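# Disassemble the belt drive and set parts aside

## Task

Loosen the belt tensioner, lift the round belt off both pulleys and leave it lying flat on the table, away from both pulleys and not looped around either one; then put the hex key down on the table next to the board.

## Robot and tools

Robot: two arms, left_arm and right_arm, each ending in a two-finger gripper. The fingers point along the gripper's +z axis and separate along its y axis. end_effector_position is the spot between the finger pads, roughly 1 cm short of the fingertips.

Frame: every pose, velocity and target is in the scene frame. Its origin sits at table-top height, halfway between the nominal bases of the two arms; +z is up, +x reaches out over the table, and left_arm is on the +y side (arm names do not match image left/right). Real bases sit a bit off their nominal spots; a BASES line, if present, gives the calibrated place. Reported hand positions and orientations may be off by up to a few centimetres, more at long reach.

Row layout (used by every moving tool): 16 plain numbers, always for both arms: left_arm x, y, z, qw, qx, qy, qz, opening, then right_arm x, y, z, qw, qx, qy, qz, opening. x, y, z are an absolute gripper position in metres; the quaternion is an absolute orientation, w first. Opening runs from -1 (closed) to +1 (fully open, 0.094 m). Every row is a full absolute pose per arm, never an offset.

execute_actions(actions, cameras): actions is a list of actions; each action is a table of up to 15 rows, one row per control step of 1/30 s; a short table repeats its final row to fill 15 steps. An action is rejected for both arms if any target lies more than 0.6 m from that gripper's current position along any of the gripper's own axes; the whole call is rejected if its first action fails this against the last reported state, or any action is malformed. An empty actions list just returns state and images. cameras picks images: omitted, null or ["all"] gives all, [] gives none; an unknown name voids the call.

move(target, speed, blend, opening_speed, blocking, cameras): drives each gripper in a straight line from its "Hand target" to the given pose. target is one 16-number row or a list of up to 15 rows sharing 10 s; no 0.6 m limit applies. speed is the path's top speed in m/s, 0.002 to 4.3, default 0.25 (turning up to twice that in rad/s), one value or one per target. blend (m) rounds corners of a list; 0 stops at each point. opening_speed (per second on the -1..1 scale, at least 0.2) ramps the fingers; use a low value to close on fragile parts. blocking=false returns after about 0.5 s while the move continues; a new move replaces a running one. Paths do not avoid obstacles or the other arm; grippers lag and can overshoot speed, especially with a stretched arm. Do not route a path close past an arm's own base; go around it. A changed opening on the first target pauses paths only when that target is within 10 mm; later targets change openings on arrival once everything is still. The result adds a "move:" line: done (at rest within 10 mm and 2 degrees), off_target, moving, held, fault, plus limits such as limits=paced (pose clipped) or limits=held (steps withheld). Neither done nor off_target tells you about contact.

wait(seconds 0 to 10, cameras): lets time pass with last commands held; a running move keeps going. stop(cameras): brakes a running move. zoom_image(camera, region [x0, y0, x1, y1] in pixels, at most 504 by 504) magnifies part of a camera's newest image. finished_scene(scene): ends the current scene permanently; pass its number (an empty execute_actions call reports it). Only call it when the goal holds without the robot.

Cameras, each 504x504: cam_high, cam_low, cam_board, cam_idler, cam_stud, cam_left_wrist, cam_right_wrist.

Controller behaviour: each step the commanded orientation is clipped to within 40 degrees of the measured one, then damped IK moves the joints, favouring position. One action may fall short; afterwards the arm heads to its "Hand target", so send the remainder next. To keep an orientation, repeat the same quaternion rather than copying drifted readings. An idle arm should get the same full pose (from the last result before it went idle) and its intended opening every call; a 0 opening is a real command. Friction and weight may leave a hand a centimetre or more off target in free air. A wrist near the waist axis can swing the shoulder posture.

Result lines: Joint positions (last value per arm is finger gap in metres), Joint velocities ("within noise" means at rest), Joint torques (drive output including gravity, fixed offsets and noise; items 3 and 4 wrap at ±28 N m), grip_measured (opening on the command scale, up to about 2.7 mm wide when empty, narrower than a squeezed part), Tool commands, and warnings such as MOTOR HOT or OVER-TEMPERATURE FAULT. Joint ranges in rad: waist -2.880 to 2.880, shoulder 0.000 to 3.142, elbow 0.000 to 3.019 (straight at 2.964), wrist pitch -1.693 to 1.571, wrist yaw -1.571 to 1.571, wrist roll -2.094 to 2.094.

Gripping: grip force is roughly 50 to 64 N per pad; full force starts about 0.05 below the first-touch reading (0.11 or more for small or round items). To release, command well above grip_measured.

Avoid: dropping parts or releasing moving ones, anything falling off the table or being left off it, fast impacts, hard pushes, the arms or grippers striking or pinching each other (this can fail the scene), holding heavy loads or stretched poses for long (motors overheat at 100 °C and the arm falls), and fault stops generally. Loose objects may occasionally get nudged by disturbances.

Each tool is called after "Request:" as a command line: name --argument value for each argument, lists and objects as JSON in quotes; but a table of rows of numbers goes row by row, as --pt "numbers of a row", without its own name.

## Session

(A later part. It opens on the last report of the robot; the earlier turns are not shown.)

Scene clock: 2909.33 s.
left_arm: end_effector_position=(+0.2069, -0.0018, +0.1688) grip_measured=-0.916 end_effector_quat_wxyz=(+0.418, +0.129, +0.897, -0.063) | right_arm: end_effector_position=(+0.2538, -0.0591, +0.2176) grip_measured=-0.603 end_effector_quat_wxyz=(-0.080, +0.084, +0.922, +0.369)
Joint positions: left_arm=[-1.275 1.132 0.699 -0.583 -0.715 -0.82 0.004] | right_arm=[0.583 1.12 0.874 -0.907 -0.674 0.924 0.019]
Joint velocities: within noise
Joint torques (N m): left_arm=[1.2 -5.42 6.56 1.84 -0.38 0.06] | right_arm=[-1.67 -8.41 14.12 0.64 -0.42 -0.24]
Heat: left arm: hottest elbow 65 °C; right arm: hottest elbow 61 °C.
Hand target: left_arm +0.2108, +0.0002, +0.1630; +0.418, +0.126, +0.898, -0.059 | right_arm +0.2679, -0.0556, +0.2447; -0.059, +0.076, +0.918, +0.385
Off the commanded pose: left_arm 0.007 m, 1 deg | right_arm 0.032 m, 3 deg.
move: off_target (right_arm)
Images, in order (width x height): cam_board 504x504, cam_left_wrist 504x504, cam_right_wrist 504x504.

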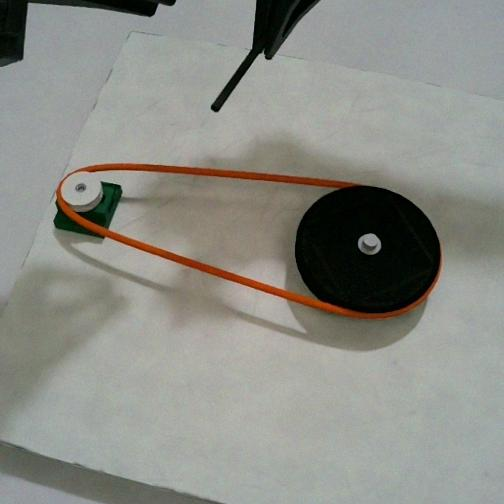

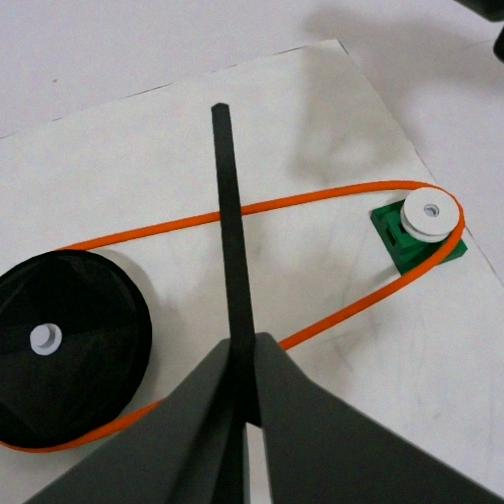

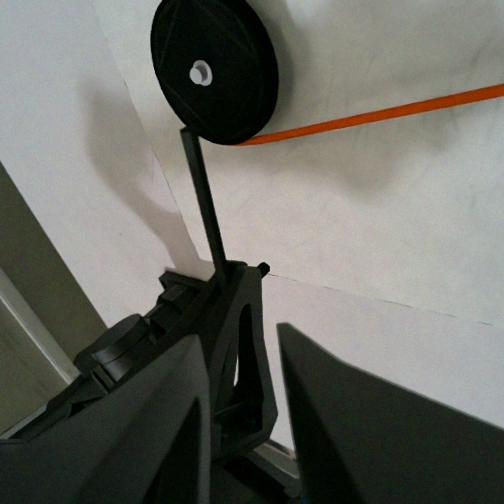

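Request:
move --pt "0.2110 0.0050 0.200 0.4185 0.1261 0.8975 -0.0588 -1 0.2000 -0.200 0.25 0.3023 -0.6889 0.6583 -0.0405 -0.6" --pt "0.2600 -0.0600 0.200 0.3954 0.3196 0.8481 -0.1491 -1 0.200 -0.200 0.25 0.3023 -0.6889 0.6583 -0.0405 -0.6" --pt "0.2780 -0.1350 0.145 0.3954 0.3196 0.8481 -0.1491 -1 0.200 -0.200 0.25 0.3023 -0.6889 0.6583 -0.0405 -0.6" --speed 0.08

Scene clock: 2928.93 s.
left_arm: end_effector_position=(+0.2047, +0.0111, +0.1703) grip_measured=-0.916 end_effector_quat_wxyz=(+0.411, +0.136, +0.900, -0.045) | right_arm: end_effector_position=(+0.2201, -0.1685, +0.2519) grip_measured=-0.603 end_effector_quat_wxyz=(+0.239, -0.546, +0.800, +0.069)
Joint positions: left_arm=[-1.272 1.108 0.699 -0.65 -0.715 -0.82 0.004] | right_arm=[0.643 0.743 0.824 -1.16 -0.108 -0.517 0.019]
Joint velocities: within noise
Joint torques (N m): left_arm=[1.2 -7.53 9.7 0.85 -0.33 0.1] | right_arm=[0.44 -3.49 9.17 1.26 -0.03 -0.19]
Heat: left arm: hottest elbow 65 °C; right arm: hottest elbow 67 °C.
Hand target: left_arm +0.2108, +0.0046, +0.1917; +0.419, +0.126, +0.897, -0.059 | right_arm +0.2153, -0.1678, +0.2488; +0.237, -0.556, +0.794, +0.068
Off the commanded pose: left_arm 0.165 m, 25 deg | right_arm 0.037 m, 27 deg.
move: off_target (left_arm, right_arm; path cut at 10 s); path passed 0 of 3 targets

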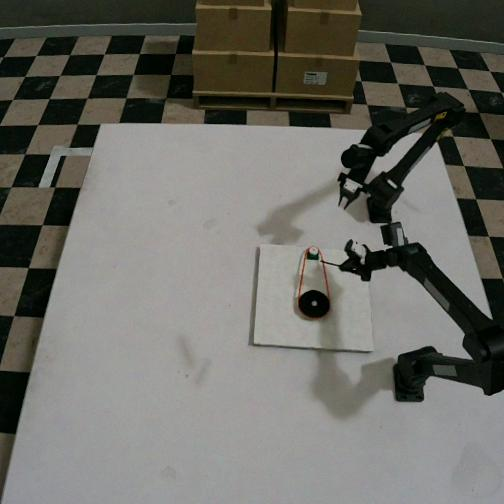

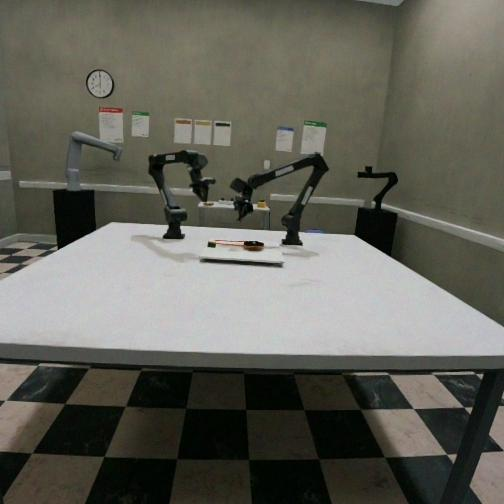

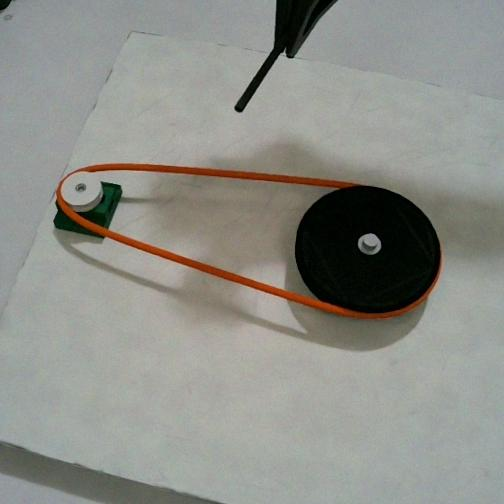

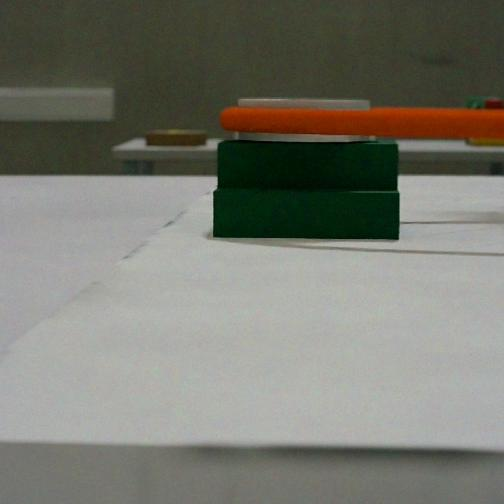

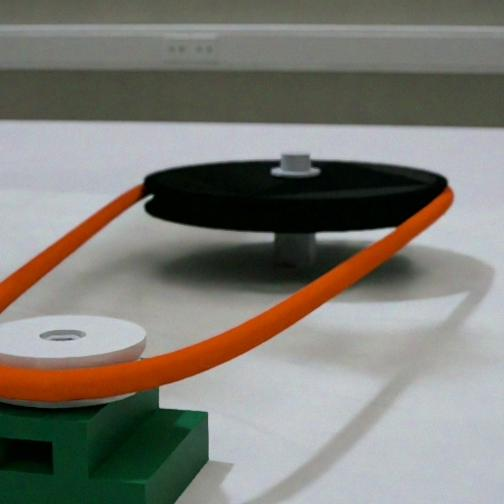

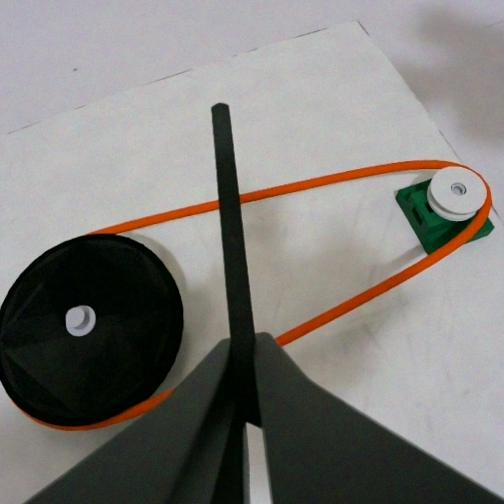

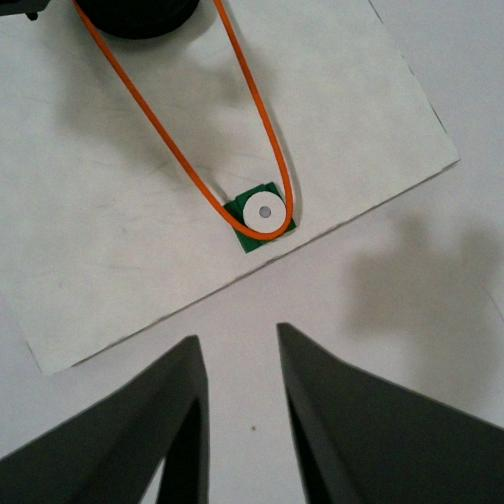

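Request:
move --pt "0.2300 -0.0200 0.205 0.4185 0.1261 0.8975 -0.0588 -1 0.2153 -0.1678 0.2488 0.237 -0.556 0.794 0.068 -0.6" --pt "0.2650 -0.0700 0.200 0.3954 0.3196 0.8481 -0.1491 -1 0.2153 -0.1678 0.2488 0.237 -0.556 0.794 0.068 -0.6" --pt "0.2780 -0.1350 0.145 0.3954 0.3196 0.8481 -0.1491 -1 0.2153 -0.1678 0.2488 0.237 -0.556 0.794 0.068 -0.6" --speed 0.1

Scene clock: 2939.53 s.
left_arm: end_effector_position=(+0.2693, -0.1062, +0.1181) grip_measured=-0.917 end_effector_quat_wxyz=(+0.372, +0.329, +0.859, -0.125) | right_arm: end_effector_position=(+0.2202, -0.1685, +0.2519) grip_measured=-0.603 end_effector_quat_wxyz=(+0.239, -0.547, +0.799, +0.068)
Joint positions: left_arm=[-1.089 1.439 0.813 -0.189 -0.314 -0.274 0.004] | right_arm=[0.643 0.743 0.824 -1.16 -0.107 -0.519 0.019]
Joint velocities: within noise
Joint torques (N m): left_arm=[-0.62 -9.93 10.88 2.36 -0.21 -0.04] | right_arm=[0.32 -3.37 9.18 1.24 -0.03 -0.18]
Heat: left arm: hottest elbow 66 °C; right arm: hottest elbow 67 °C.
Hand target: left_arm +0.2765, -0.1327, +0.1458; +0.395, +0.320, +0.848, -0.149 | right_arm +0.2155, -0.1678, +0.2488; +0.237, -0.556, +0.794, +0.068
Off the commanded pose: left_arm 0.040 m, 4 deg | right_arm 0.006 m, 1 deg.
move: off_target (left_arm)

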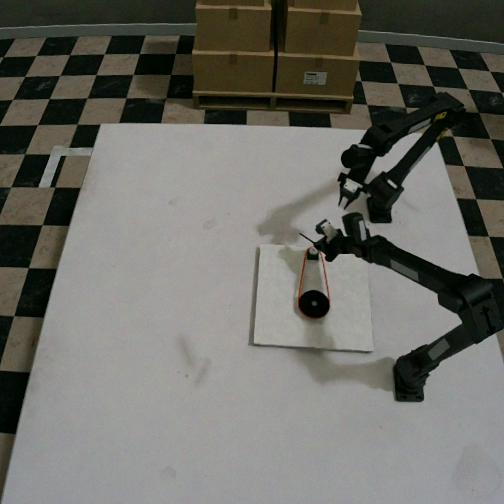

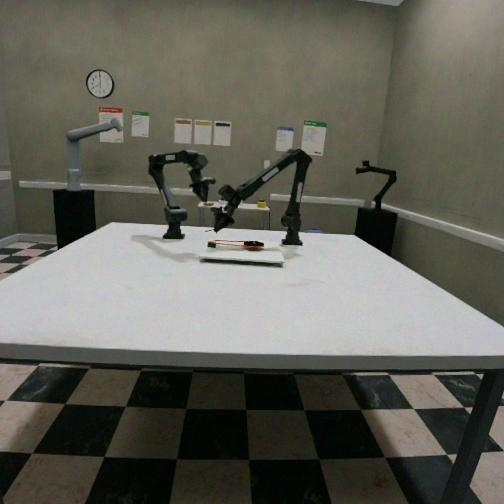

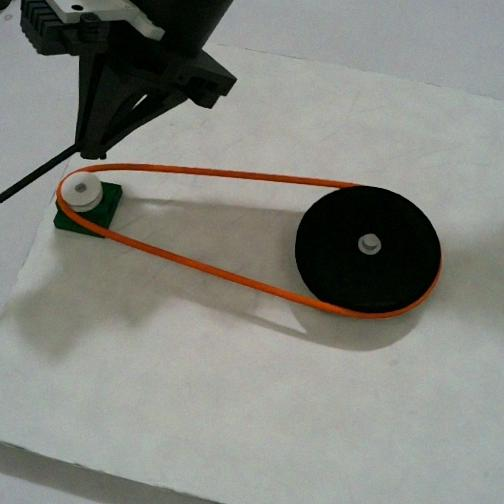

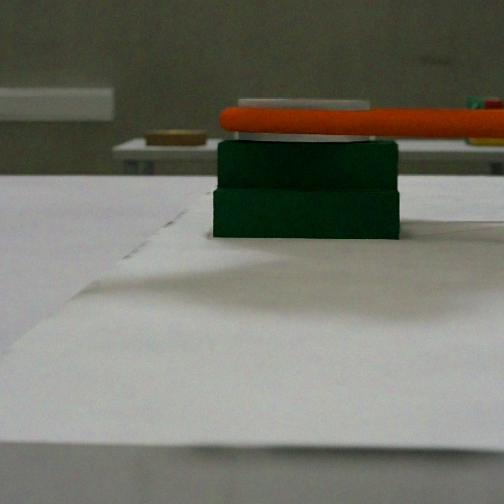

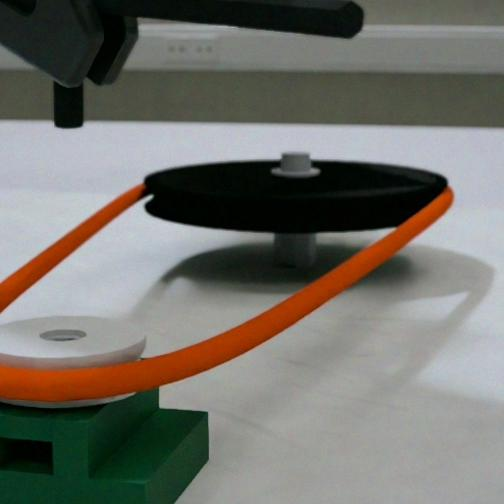

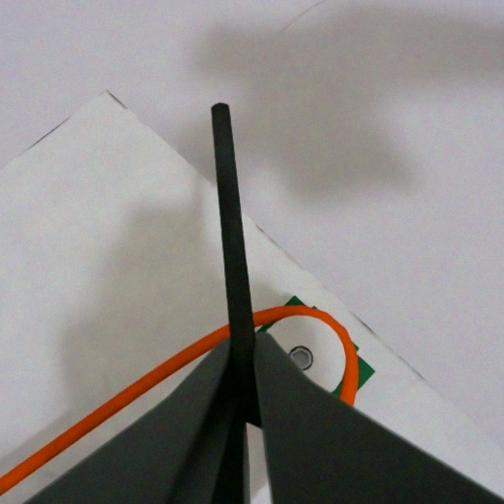

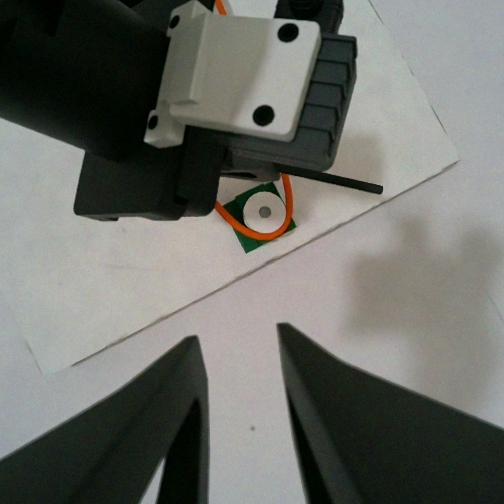

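Request:
zoom_image --camera "cam_left_wrist" --region '[276, 332, 326, 382]'

Request:
zoom_image --camera "cam_stud" --region '[0, 60, 240, 360]'

Scaled by 10.080.

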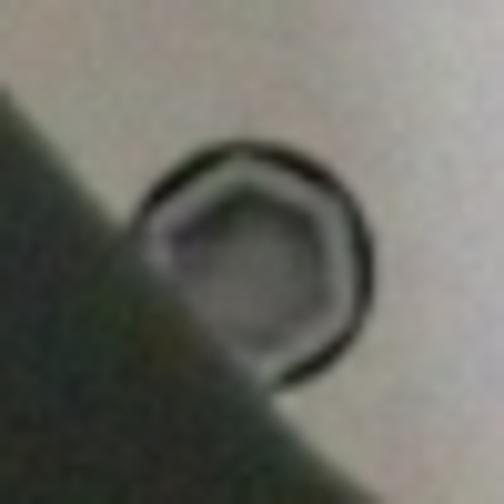

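Scaled by 1.680.

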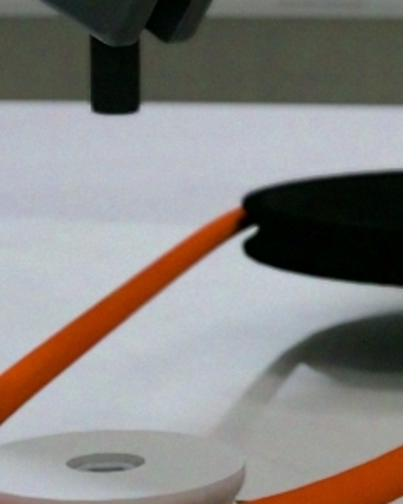

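Request:
move --pt "0.2830 -0.1500 0.123 0.3954 0.3196 0.8481 -0.1491 -1 0.2153 -0.1678 0.2488 0.237 -0.556 0.794 0.068 -0.6" --speed 0.05 --cameras '["cam_idler","cam_stud","cam_left_wrist","cam_right_wrist"]'

Scene clock: 2952.50 s.
left_arm: end_effector_position=(+0.2753, -0.1203, +0.0987) grip_measured=-0.917 end_effector_quat_wxyz=(+0.373, +0.329, +0.858, -0.125) | right_arm: end_effector_position=(+0.2202, -0.1685, +0.2519) grip_measured=-0.603 end_effector_quat_wxyz=(+0.239, -0.547, +0.799, +0.068)
Joint positions: left_arm=[-1.091 1.513 0.829 -0.129 -0.317 -0.274 0.004] | right_arm=[0.643 0.743 0.824 -1.16 -0.107 -0.519 0.019]
Joint velocities: within noise
Joint torques (N m): left_arm=[-0.79 -10.64 10.55 2.3 -0.21 -0.06] | right_arm=[0.44 -3.43 9.2 1.24 -0.03 -0.19]
Heat: left arm: hottest elbow 70 °C; right arm: hottest elbow 66 °C.
Hand target: left_arm +0.2816, -0.1477, +0.1240; +0.395, +0.320, +0.848, -0.149 | right_arm +0.2155, -0.1679, +0.2488; +0.237, -0.556, +0.794, +0.068
Off the commanded pose: left_arm 0.039 m, 4 deg | right_arm 0.006 m, 1 deg.
move: off_target (left_arm)
Images, in order (width x height): cam_idler 504x504, cam_stud 504x504, cam_left_wrist 504x504, cam_right_wrist 504x504.

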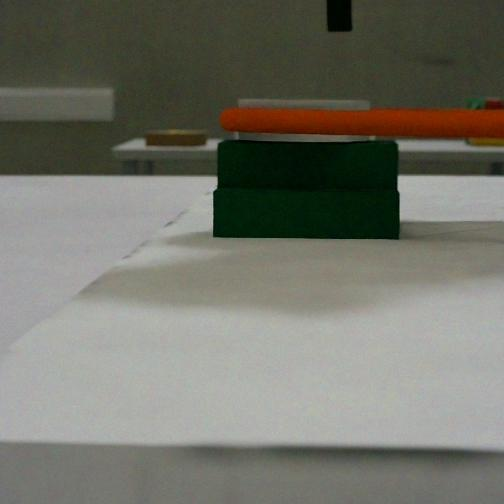

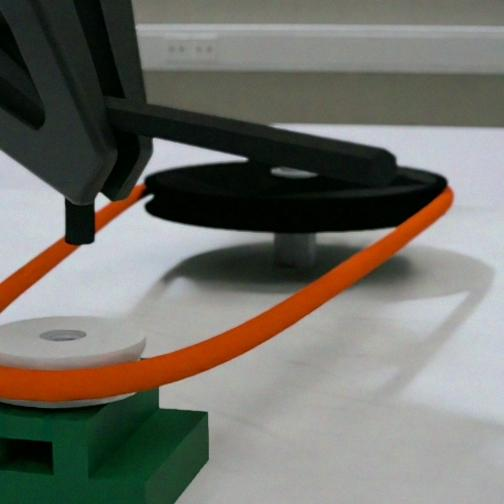

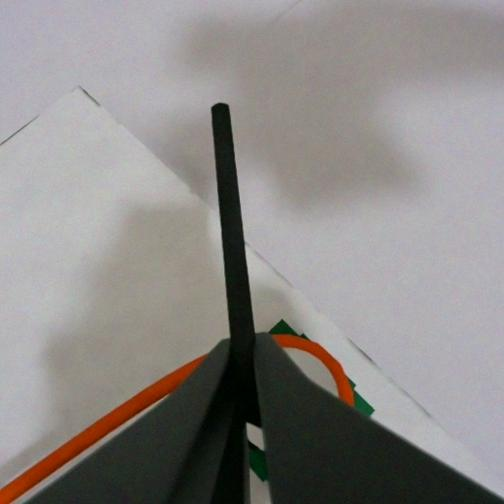

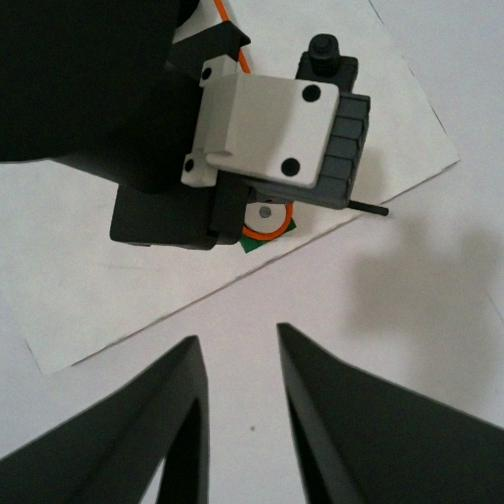

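Request:
zoom_image --camera "cam_idler" --region '[260, 0, 420, 120]'

Request:
zoom_image --camera "cam_stud" --region '[0, 170, 200, 370]'

Scaled by 3.150.

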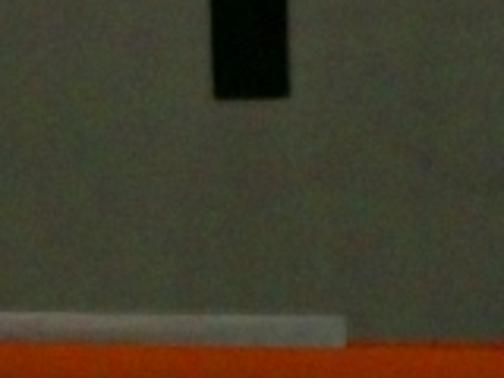

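Scaled by 2.520.

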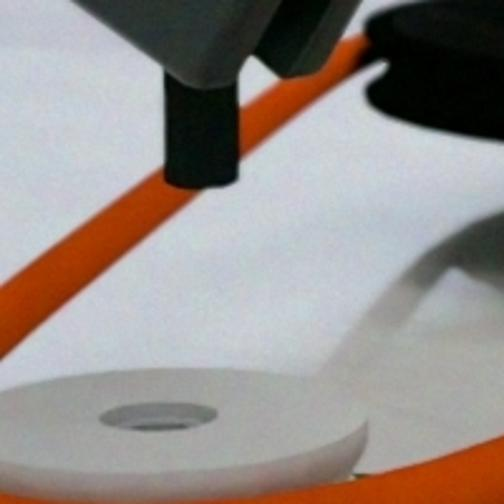

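Request:
move --pt "0.2823 -0.1580 0.115 0.4010 0.3127 0.8455 -0.1639 -1 0.2153 -0.1678 0.2488 0.237 -0.556 0.794 0.068 -0.6" --speed 0.04 --cameras '["cam_idler","cam_stud","cam_left_wrist"]'

Request:
zoom_image --camera "cam_idler" --region '[230, 0, 390, 160]'

Request:
zoom_image --camera "cam_stud" --region '[0, 170, 200, 370]'

Scene clock: 2965.10 s.
left_arm: end_effector_position=(+0.2770, -0.1308, +0.0938) grip_measured=-0.917 end_effector_quat_wxyz=(+0.383, +0.322, +0.855, -0.138) | right_arm: end_effector_position=(+0.2202, -0.1685, +0.2519) grip_measured=-0.603 end_effector_quat_wxyz=(+0.239, -0.547, +0.799, +0.068)
Joint positions: left_arm=[-1.096 1.544 0.83 -0.066 -0.316 -0.284 0.004] | right_arm=[0.643 0.743 0.824 -1.16 -0.107 -0.519 0.019]
Joint velocities: within noise
Joint torques (N m): left_arm=[-0.79 -10.99 9.96 2.37 -0.02 -0.11] | right_arm=[0.32 -3.43 9.21 1.21 -0.04 -0.18]
Heat: left arm: hottest elbow 73 °C; right arm: hottest elbow 65 °C.
Hand target: left_arm +0.2811, -0.1563, +0.1158; +0.401, +0.313, +0.845, -0.164 | right_arm +0.2155, -0.1679, +0.2488; +0.237, -0.556, +0.794, +0.068
Off the commanded pose: left_arm 0.035 m, 4 deg | right_arm 0.006 m, 1 deg.
move: off_target (left_arm)
Images, in order (width x height): cam_idler 504x504, cam_stud 504x504, cam_left_wrist 504x504.

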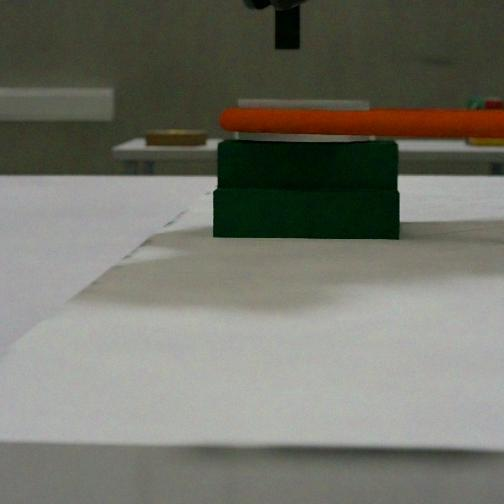

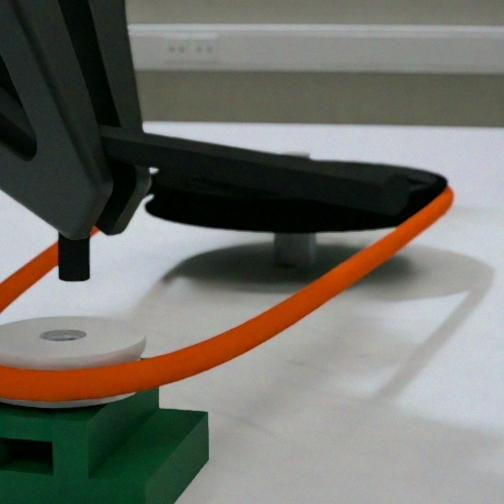

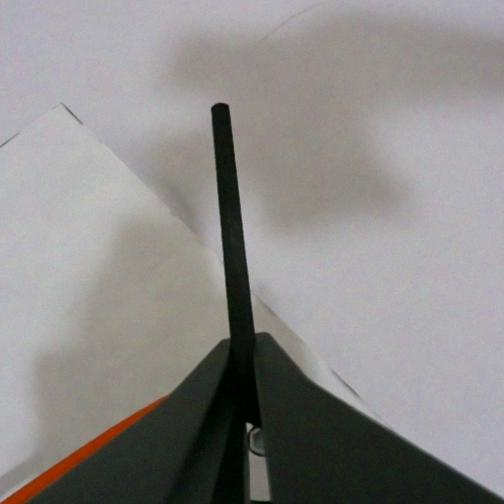

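Scaled by 3.150.

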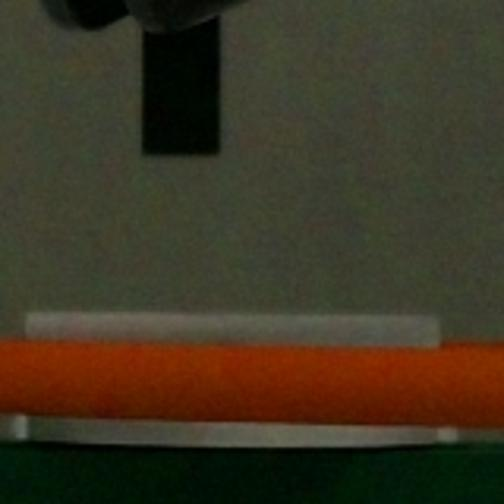

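Scaled by 2.520.

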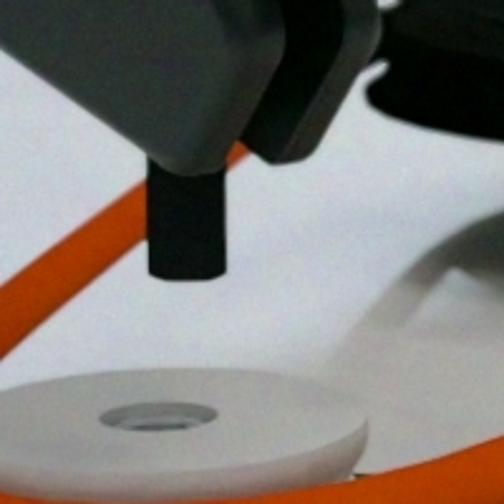

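Request:
move --pt "0.2790 -0.1534 0.107 0.4010 0.3127 0.8455 -0.1639 -1 0.2153 -0.1678 0.2488 0.237 -0.556 0.794 0.068 -0.6" --speed 0.03 --cameras '["cam_idler","cam_stud"]'

Request:
zoom_image --camera "cam_idler" --region '[230, 0, 390, 160]'

Request:
zoom_image --camera "cam_stud" --region '[0, 170, 200, 370]'

Scene clock: 2973.27 s.
left_arm: end_effector_position=(+0.2778, -0.1351, +0.0958) grip_measured=-0.917 end_effector_quat_wxyz=(+0.390, +0.319, +0.851, -0.146) | right_arm: end_effector_position=(+0.2202, -0.1685, +0.2519) grip_measured=-0.603 end_effector_quat_wxyz=(+0.239, -0.547, +0.799, +0.068)
Joint positions: left_arm=[-1.098 1.549 0.83 -0.039 -0.316 -0.286 0.004] | right_arm=[0.643 0.743 0.824 -1.16 -0.107 -0.519 0.019]
Joint velocities: within noise
Joint torques (N m): left_arm=[-0.91 -10.93 8.47 2.44 -0.09 -0.1] | right_arm=[0.38 -3.31 9.22 1.25 -0.04 -0.18]
Heat: left arm: hottest elbow 73 °C; right arm: hottest elbow 65 °C.
Hand target: left_arm +0.2786, -0.1527, +0.1075; +0.401, +0.313, +0.845, -0.164 | right_arm +0.2155, -0.1679, +0.2488; +0.237, -0.556, +0.794, +0.068
Off the commanded pose: left_arm 0.021 m, 3 deg | right_arm 0.006 m, 1 deg.
move: off_target (left_arm)
Images, in order (width x height): cam_idler 504x504, cam_stud 504x504.

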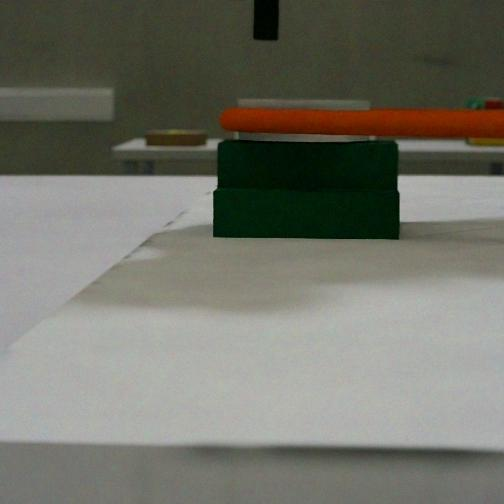

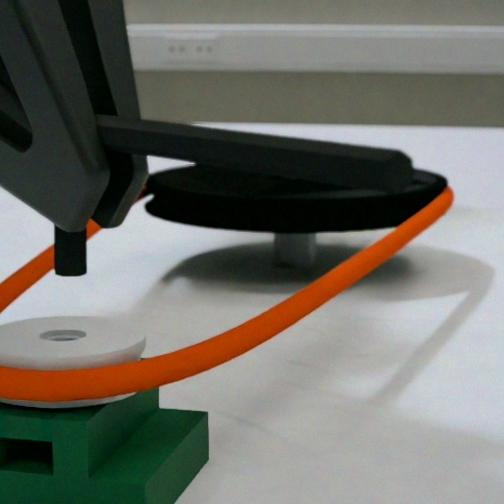

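Scaled by 3.150.

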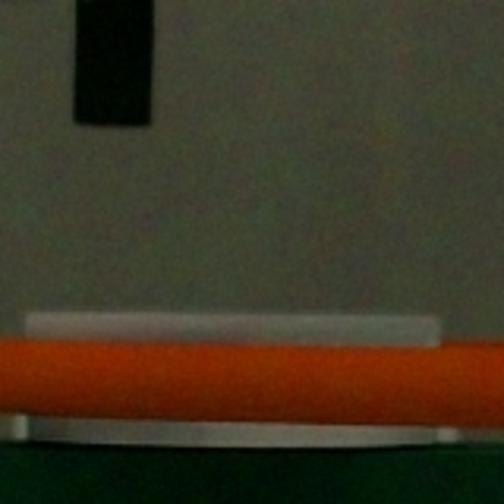

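Scaled by 2.520.

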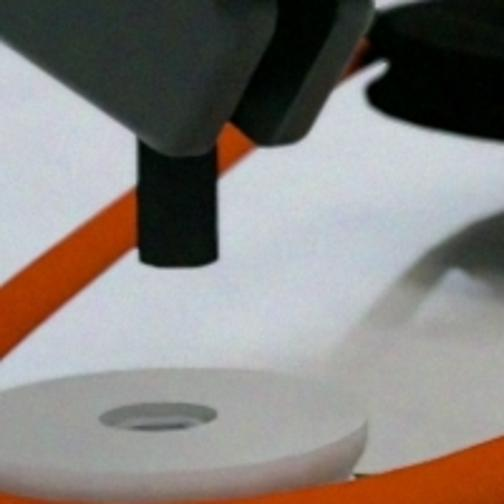

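Request:
move --pt "0.2750 -0.1400 0.098 0.4010 0.3127 0.8455 -0.1639 -1 0.2153 -0.1678 0.2488 0.237 -0.556 0.794 0.068 -0.6" --speed 0.03 --cameras '["cam_idler","cam_stud"]'

Request:
zoom_image --camera "cam_idler" --region '[230, 0, 390, 160]'

Request:
zoom_image --camera "cam_stud" --region '[0, 170, 200, 370]'

Scene clock: 2981.27 s.
left_arm: end_effector_position=(+0.2784, -0.1372, +0.0979) grip_measured=-0.917 end_effector_quat_wxyz=(+0.398, +0.315, +0.847, -0.155) | right_arm: end_effector_position=(+0.2202, -0.1685, +0.2519) grip_measured=-0.603 end_effector_quat_wxyz=(+0.239, -0.547, +0.799, +0.068)
Joint positions: left_arm=[-1.098 1.549 0.821 -0.004 -0.316 -0.287 0.004] | right_arm=[0.643 0.743 0.824 -1.16 -0.107 -0.519 0.019]
Joint velocities: within noise
Joint torques (N m): left_arm=[-0.44 -11.99 5.94 2.44 -0.01 -0.06] | right_arm=[0.44 -3.37 9.18 1.22 -0.03 -0.18]
Heat: left arm: hottest elbow 73 °C; right arm: hottest elbow 65 °C.
Hand target: left_arm +0.2750, -0.1400, +0.0982; +0.401, +0.313, +0.845, -0.164 | right_arm +0.2155, -0.1679, +0.2488; +0.237, -0.556, +0.794, +0.068
Off the commanded pose: left_arm 0.004 m, 1 deg | right_arm 0.006 m, 1 deg.
move: done
Images, in order (width x height): cam_idler 504x504, cam_stud 504x504.

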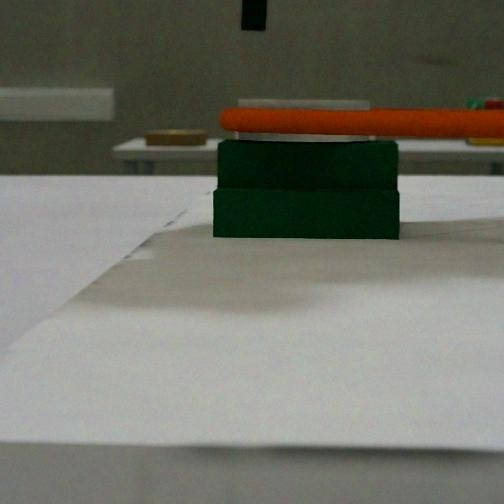

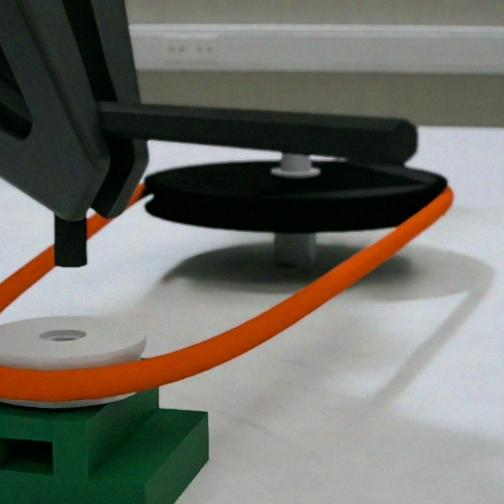

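Scaled by 3.150.

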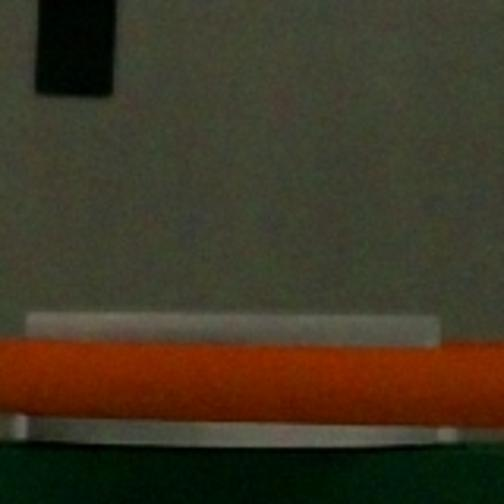

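Scaled by 2.520.

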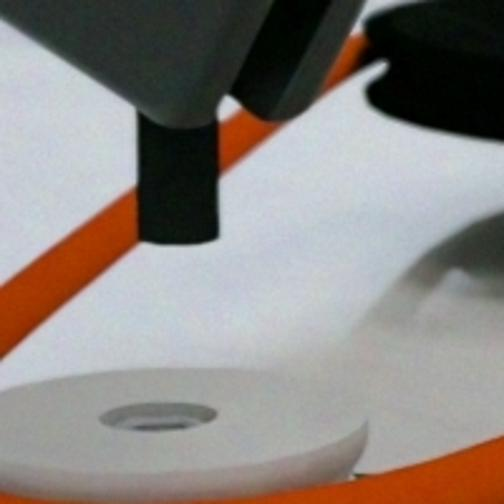

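Request:
move --pt "0.2702 -0.1276 0.088 0.3954 0.3196 0.8481 -0.1491 -1 0.2153 -0.1678 0.2488 0.237 -0.556 0.794 0.068 -0.6" --speed 0.03 --cameras '["cam_idler","cam_stud"]'

Request:
zoom_image --camera "cam_idler" --region '[230, 0, 390, 160]'

Request:
zoom_image --camera "cam_stud" --region '[0, 170, 200, 370]'

Scene clock: 2988.77 s.
left_arm: end_effector_position=(+0.2742, -0.1259, +0.0853) grip_measured=-0.917 end_effector_quat_wxyz=(+0.391, +0.318, +0.852, -0.144) | right_arm: end_effector_position=(+0.2202, -0.1685, +0.2519) grip_measured=-0.603 end_effector_quat_wxyz=(+0.239, -0.547, +0.799, +0.068)
Joint positions: left_arm=[-1.098 1.549 0.793 -0.003 -0.321 -0.287 0.004] | right_arm=[0.643 0.743 0.824 -1.16 -0.107 -0.519 0.019]
Joint velocities: within noise
Joint torques (N m): left_arm=[-0.62 -12.34 5.76 2.15 -0.21 0.03] | right_arm=[0.38 -3.37 9.2 1.26 -0.04 -0.18]
Heat: left arm: hottest elbow 70 °C; right arm: hottest elbow 64 °C.
Hand target: left_arm +0.2702, -0.1276, +0.0881; +0.395, +0.320, +0.848, -0.149 | right_arm +0.2155, -0.1679, +0.2488; +0.237, -0.556, +0.794, +0.068
Off the commanded pose: left_arm 0.005 m, 1 deg | right_arm 0.006 m, 1 deg.
move: done
Images, in order (width x height): cam_idler 504x504, cam_stud 504x504.

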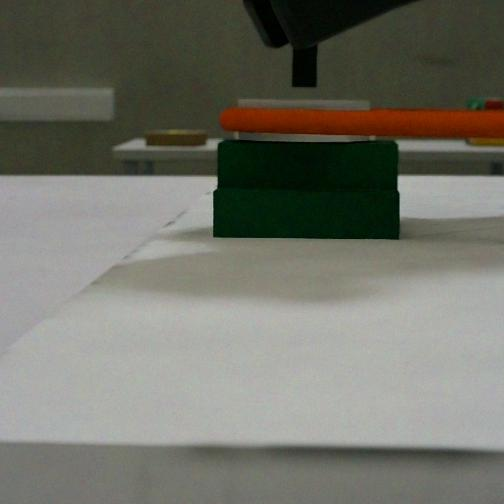

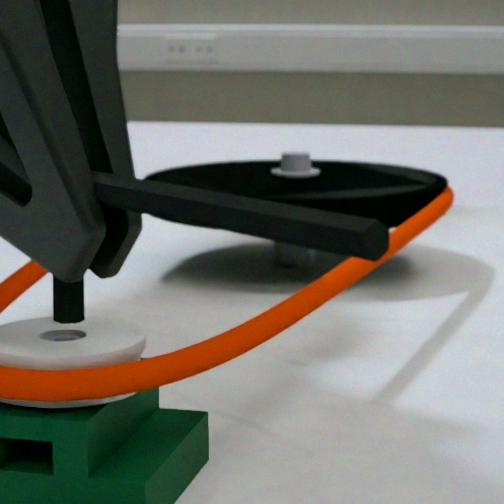

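Scaled by 3.150.

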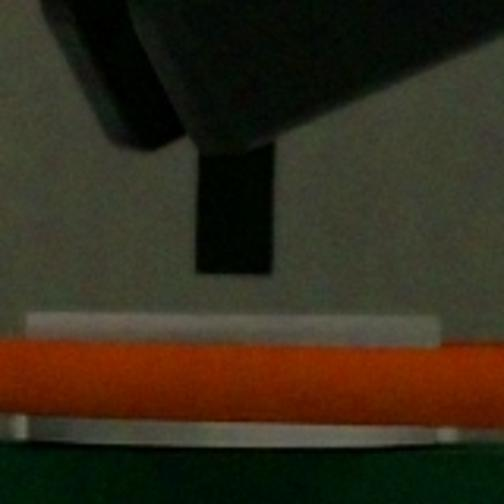

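Scaled by 2.520.

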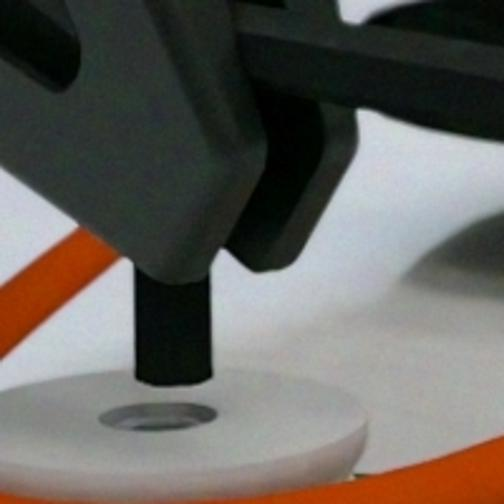

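Request:
move --pt "0.2690 -0.1274 0.0875 0.3954 0.3196 0.8481 -0.1491 -1 0.2153 -0.1678 0.2488 0.237 -0.556 0.794 0.068 -0.6" --speed 0.02 --cameras '["cam_idler","cam_stud"]'

Request:
zoom_image --camera "cam_idler" --region '[230, 0, 390, 160]'

Request:
zoom_image --camera "cam_stud" --region '[0, 220, 150, 370]'

Scene clock: 2994.73 s.
left_arm: end_effector_position=(+0.2745, -0.1257, +0.0853) grip_measured=-0.917 end_effector_quat_wxyz=(+0.391, +0.318, +0.852, -0.144) | right_arm: end_effector_position=(+0.2202, -0.1685, +0.2519) grip_measured=-0.603 end_effector_quat_wxyz=(+0.239, -0.547, +0.799, +0.068)
Joint positions: left_arm=[-1.098 1.549 0.793 -0.003 -0.323 -0.287 0.004] | right_arm=[0.643 0.743 0.824 -1.16 -0.107 -0.519 0.019]
Joint velocities: within noise
Joint torques (N m): left_arm=[-0.73 -12.45 5.57 2.22 -0.21 0.01] | right_arm=[0.38 -3.37 9.22 1.24 -0.03 -0.19]
Heat: left arm: hottest elbow 69 °C; right arm: hottest elbow 64 °C.
Hand target: left_arm +0.2691, -0.1274, +0.0876; +0.395, +0.319, +0.848, -0.149 | right_arm +0.2155, -0.1679, +0.2488; +0.237, -0.556, +0.794, +0.068
Off the commanded pose: left_arm 0.006 m, 1 deg | right_arm 0.006 m, 1 deg.
move: done
Images, in order (width x height): cam_idler 504x504, cam_stud 504x504.

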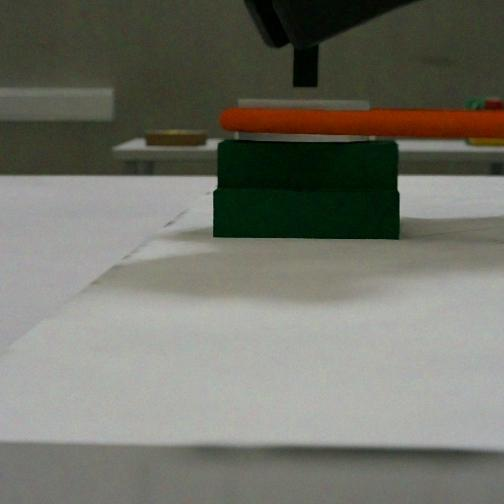

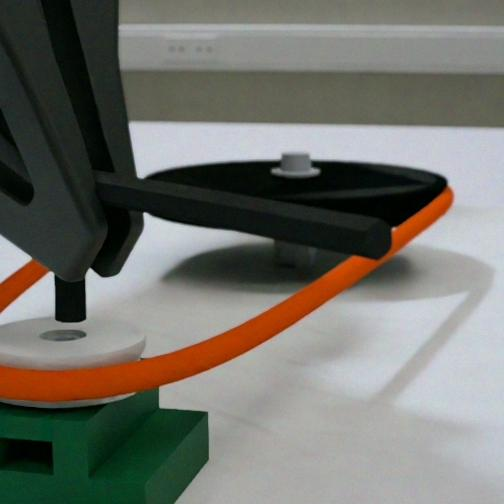

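Scaled by 3.150.

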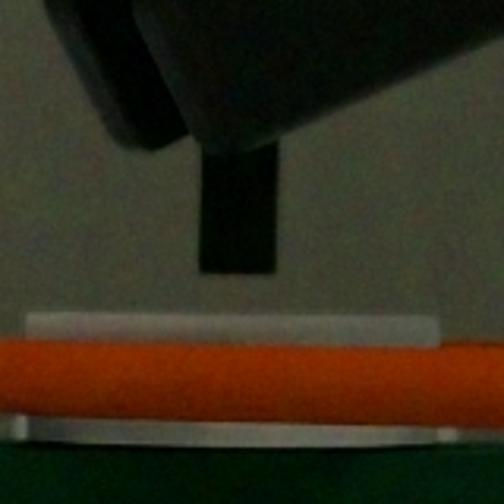

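Scaled by 3.360.

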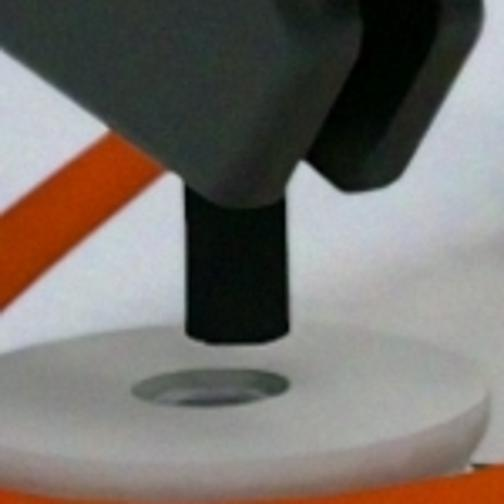

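Request:
move --pt "0.2675 -0.1277 0.0872 0.3954 0.3196 0.8481 -0.1491 -1 0.2153 -0.1678 0.2488 0.237 -0.556 0.794 0.068 -0.6" --speed 0.02 --cameras '["cam_idler","cam_stud"]'

Request:
zoom_image --camera "cam_idler" --region '[230, 0, 390, 160]'

Request:
zoom_image --camera "cam_stud" --region '[0, 220, 150, 370]'

Scene clock: 3001.97 s.
left_arm: end_effector_position=(+0.2732, -0.1264, +0.0854) grip_measured=-0.917 end_effector_quat_wxyz=(+0.392, +0.319, +0.851, -0.143) | right_arm: end_effector_position=(+0.2202, -0.1685, +0.2519) grip_measured=-0.603 end_effector_quat_wxyz=(+0.239, -0.547, +0.799, +0.068)
Joint positions: left_arm=[-1.102 1.549 0.793 -0.003 -0.325 -0.287 0.004] | right_arm=[0.643 0.743 0.824 -1.16 -0.107 -0.519 0.019]
Joint velocities: within noise
Joint torques (N m): left_arm=[-0.85 -12.45 5.53 2.19 -0.21 -0.01] | right_arm=[0.38 -3.31 9.21 1.25 -0.04 -0.18]
Heat: left arm: hottest elbow 67 °C; right arm: hottest elbow 64 °C.
Hand target: left_arm +0.2675, -0.1277, +0.0873; +0.395, +0.320, +0.848, -0.149 | right_arm +0.2155, -0.1679, +0.2488; +0.237, -0.556, +0.794, +0.068
Off the commanded pose: left_arm 0.006 m, 1 deg | right_arm 0.006 m, 1 deg.
move: done
Images, in order (width x height): cam_idler 504x504, cam_stud 504x504.

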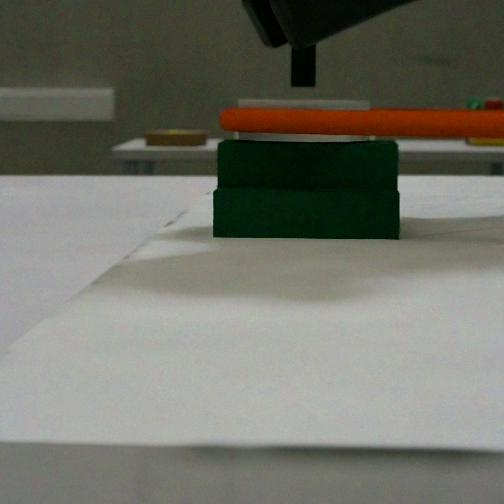

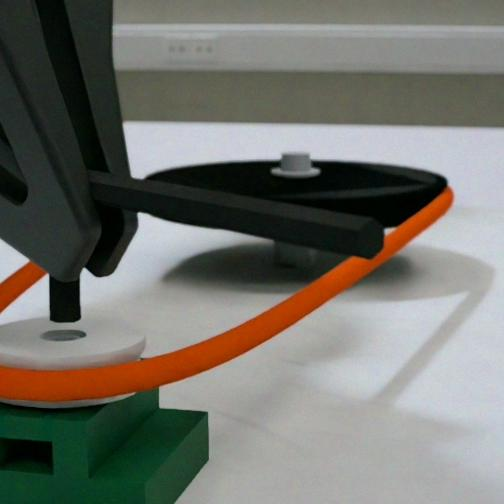

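Scaled by 3.150.

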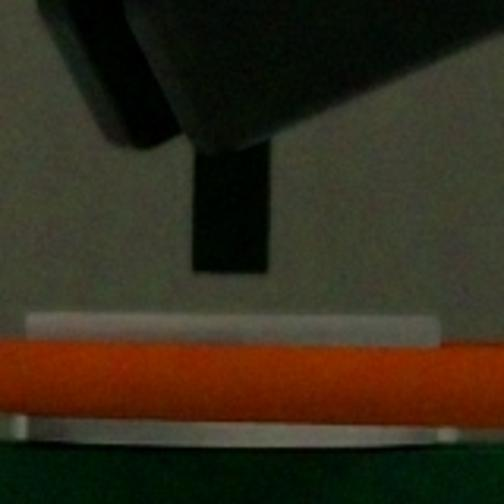

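Scaled by 3.360.

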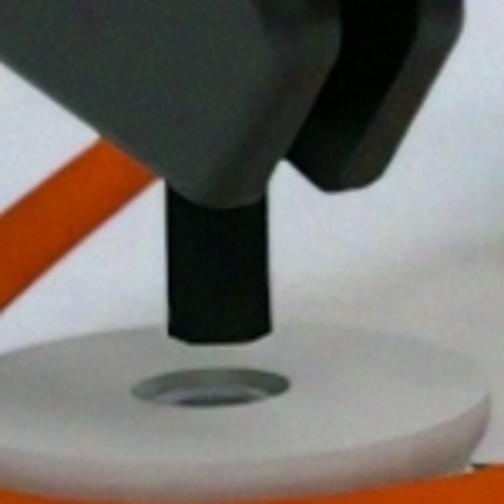

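Request:
move --pt "0.2668 -0.1273 0.0842 0.3954 0.3196 0.8481 -0.1491 -1 0.2153 -0.1678 0.2488 0.237 -0.556 0.794 0.068 -0.6" --speed 0.02 --cameras '["cam_idler","cam_stud"]'

Request:
zoom_image --camera "cam_idler" --region '[230, 0, 390, 160]'

Request:
zoom_image --camera "cam_stud" --region '[0, 220, 150, 370]'

Scene clock: 3006.87 s.
left_arm: end_effector_position=(+0.2719, -0.1242, +0.0828) grip_measured=-0.917 end_effector_quat_wxyz=(+0.390, +0.319, +0.852, -0.142) | right_arm: end_effector_position=(+0.2201, -0.1684, +0.2519) grip_measured=-0.603 end_effector_quat_wxyz=(+0.239, -0.547, +0.799, +0.068)
Joint positions: left_arm=[-1.102 1.549 0.786 -0.001 -0.326 -0.287 0.004] | right_arm=[0.643 0.743 0.824 -1.16 -0.107 -0.519 0.019]
Joint velocities: within noise
Joint torques (N m): left_arm=[-0.91 -11.99 5.65 2.47 -0.22 -0.02] | right_arm=[0.32 -3.37 9.21 1.25 -0.04 -0.19]
Heat: left arm: hottest elbow 66 °C; right arm: hottest elbow 64 °C.
Hand target: left_arm +0.2669, -0.1272, +0.0843; +0.395, +0.319, +0.848, -0.149 | right_arm +0.2154, -0.1678, +0.2488; +0.237, -0.556, +0.794, +0.068
Off the commanded pose: left_arm 0.006 m, 1 deg | right_arm 0.006 m, 1 deg.
move: done
Images, in order (width x height): cam_idler 504x504, cam_stud 504x504.

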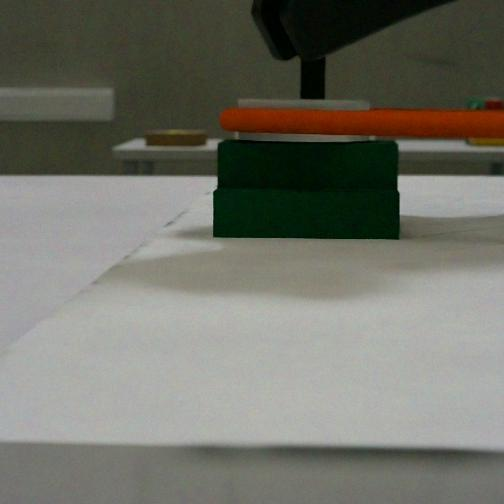

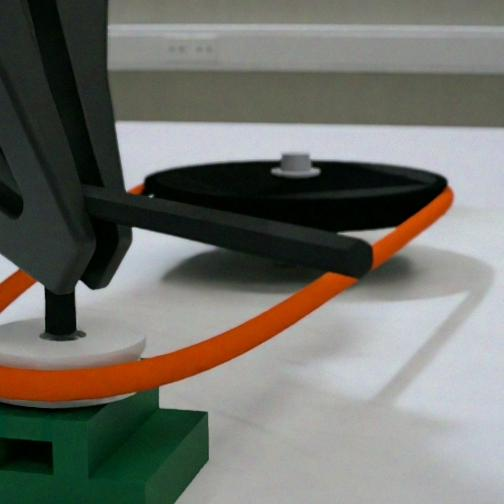

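Scaled by 3.150.

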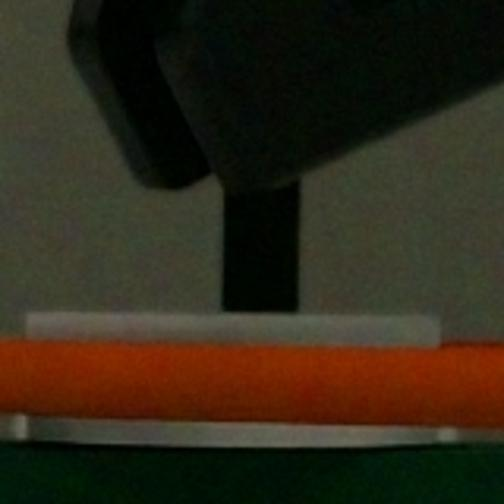

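Scaled by 3.360.

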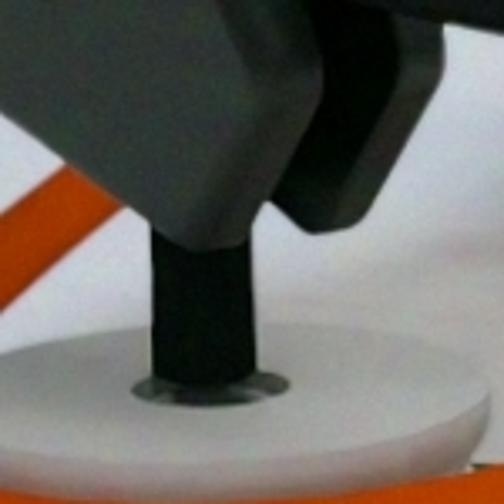

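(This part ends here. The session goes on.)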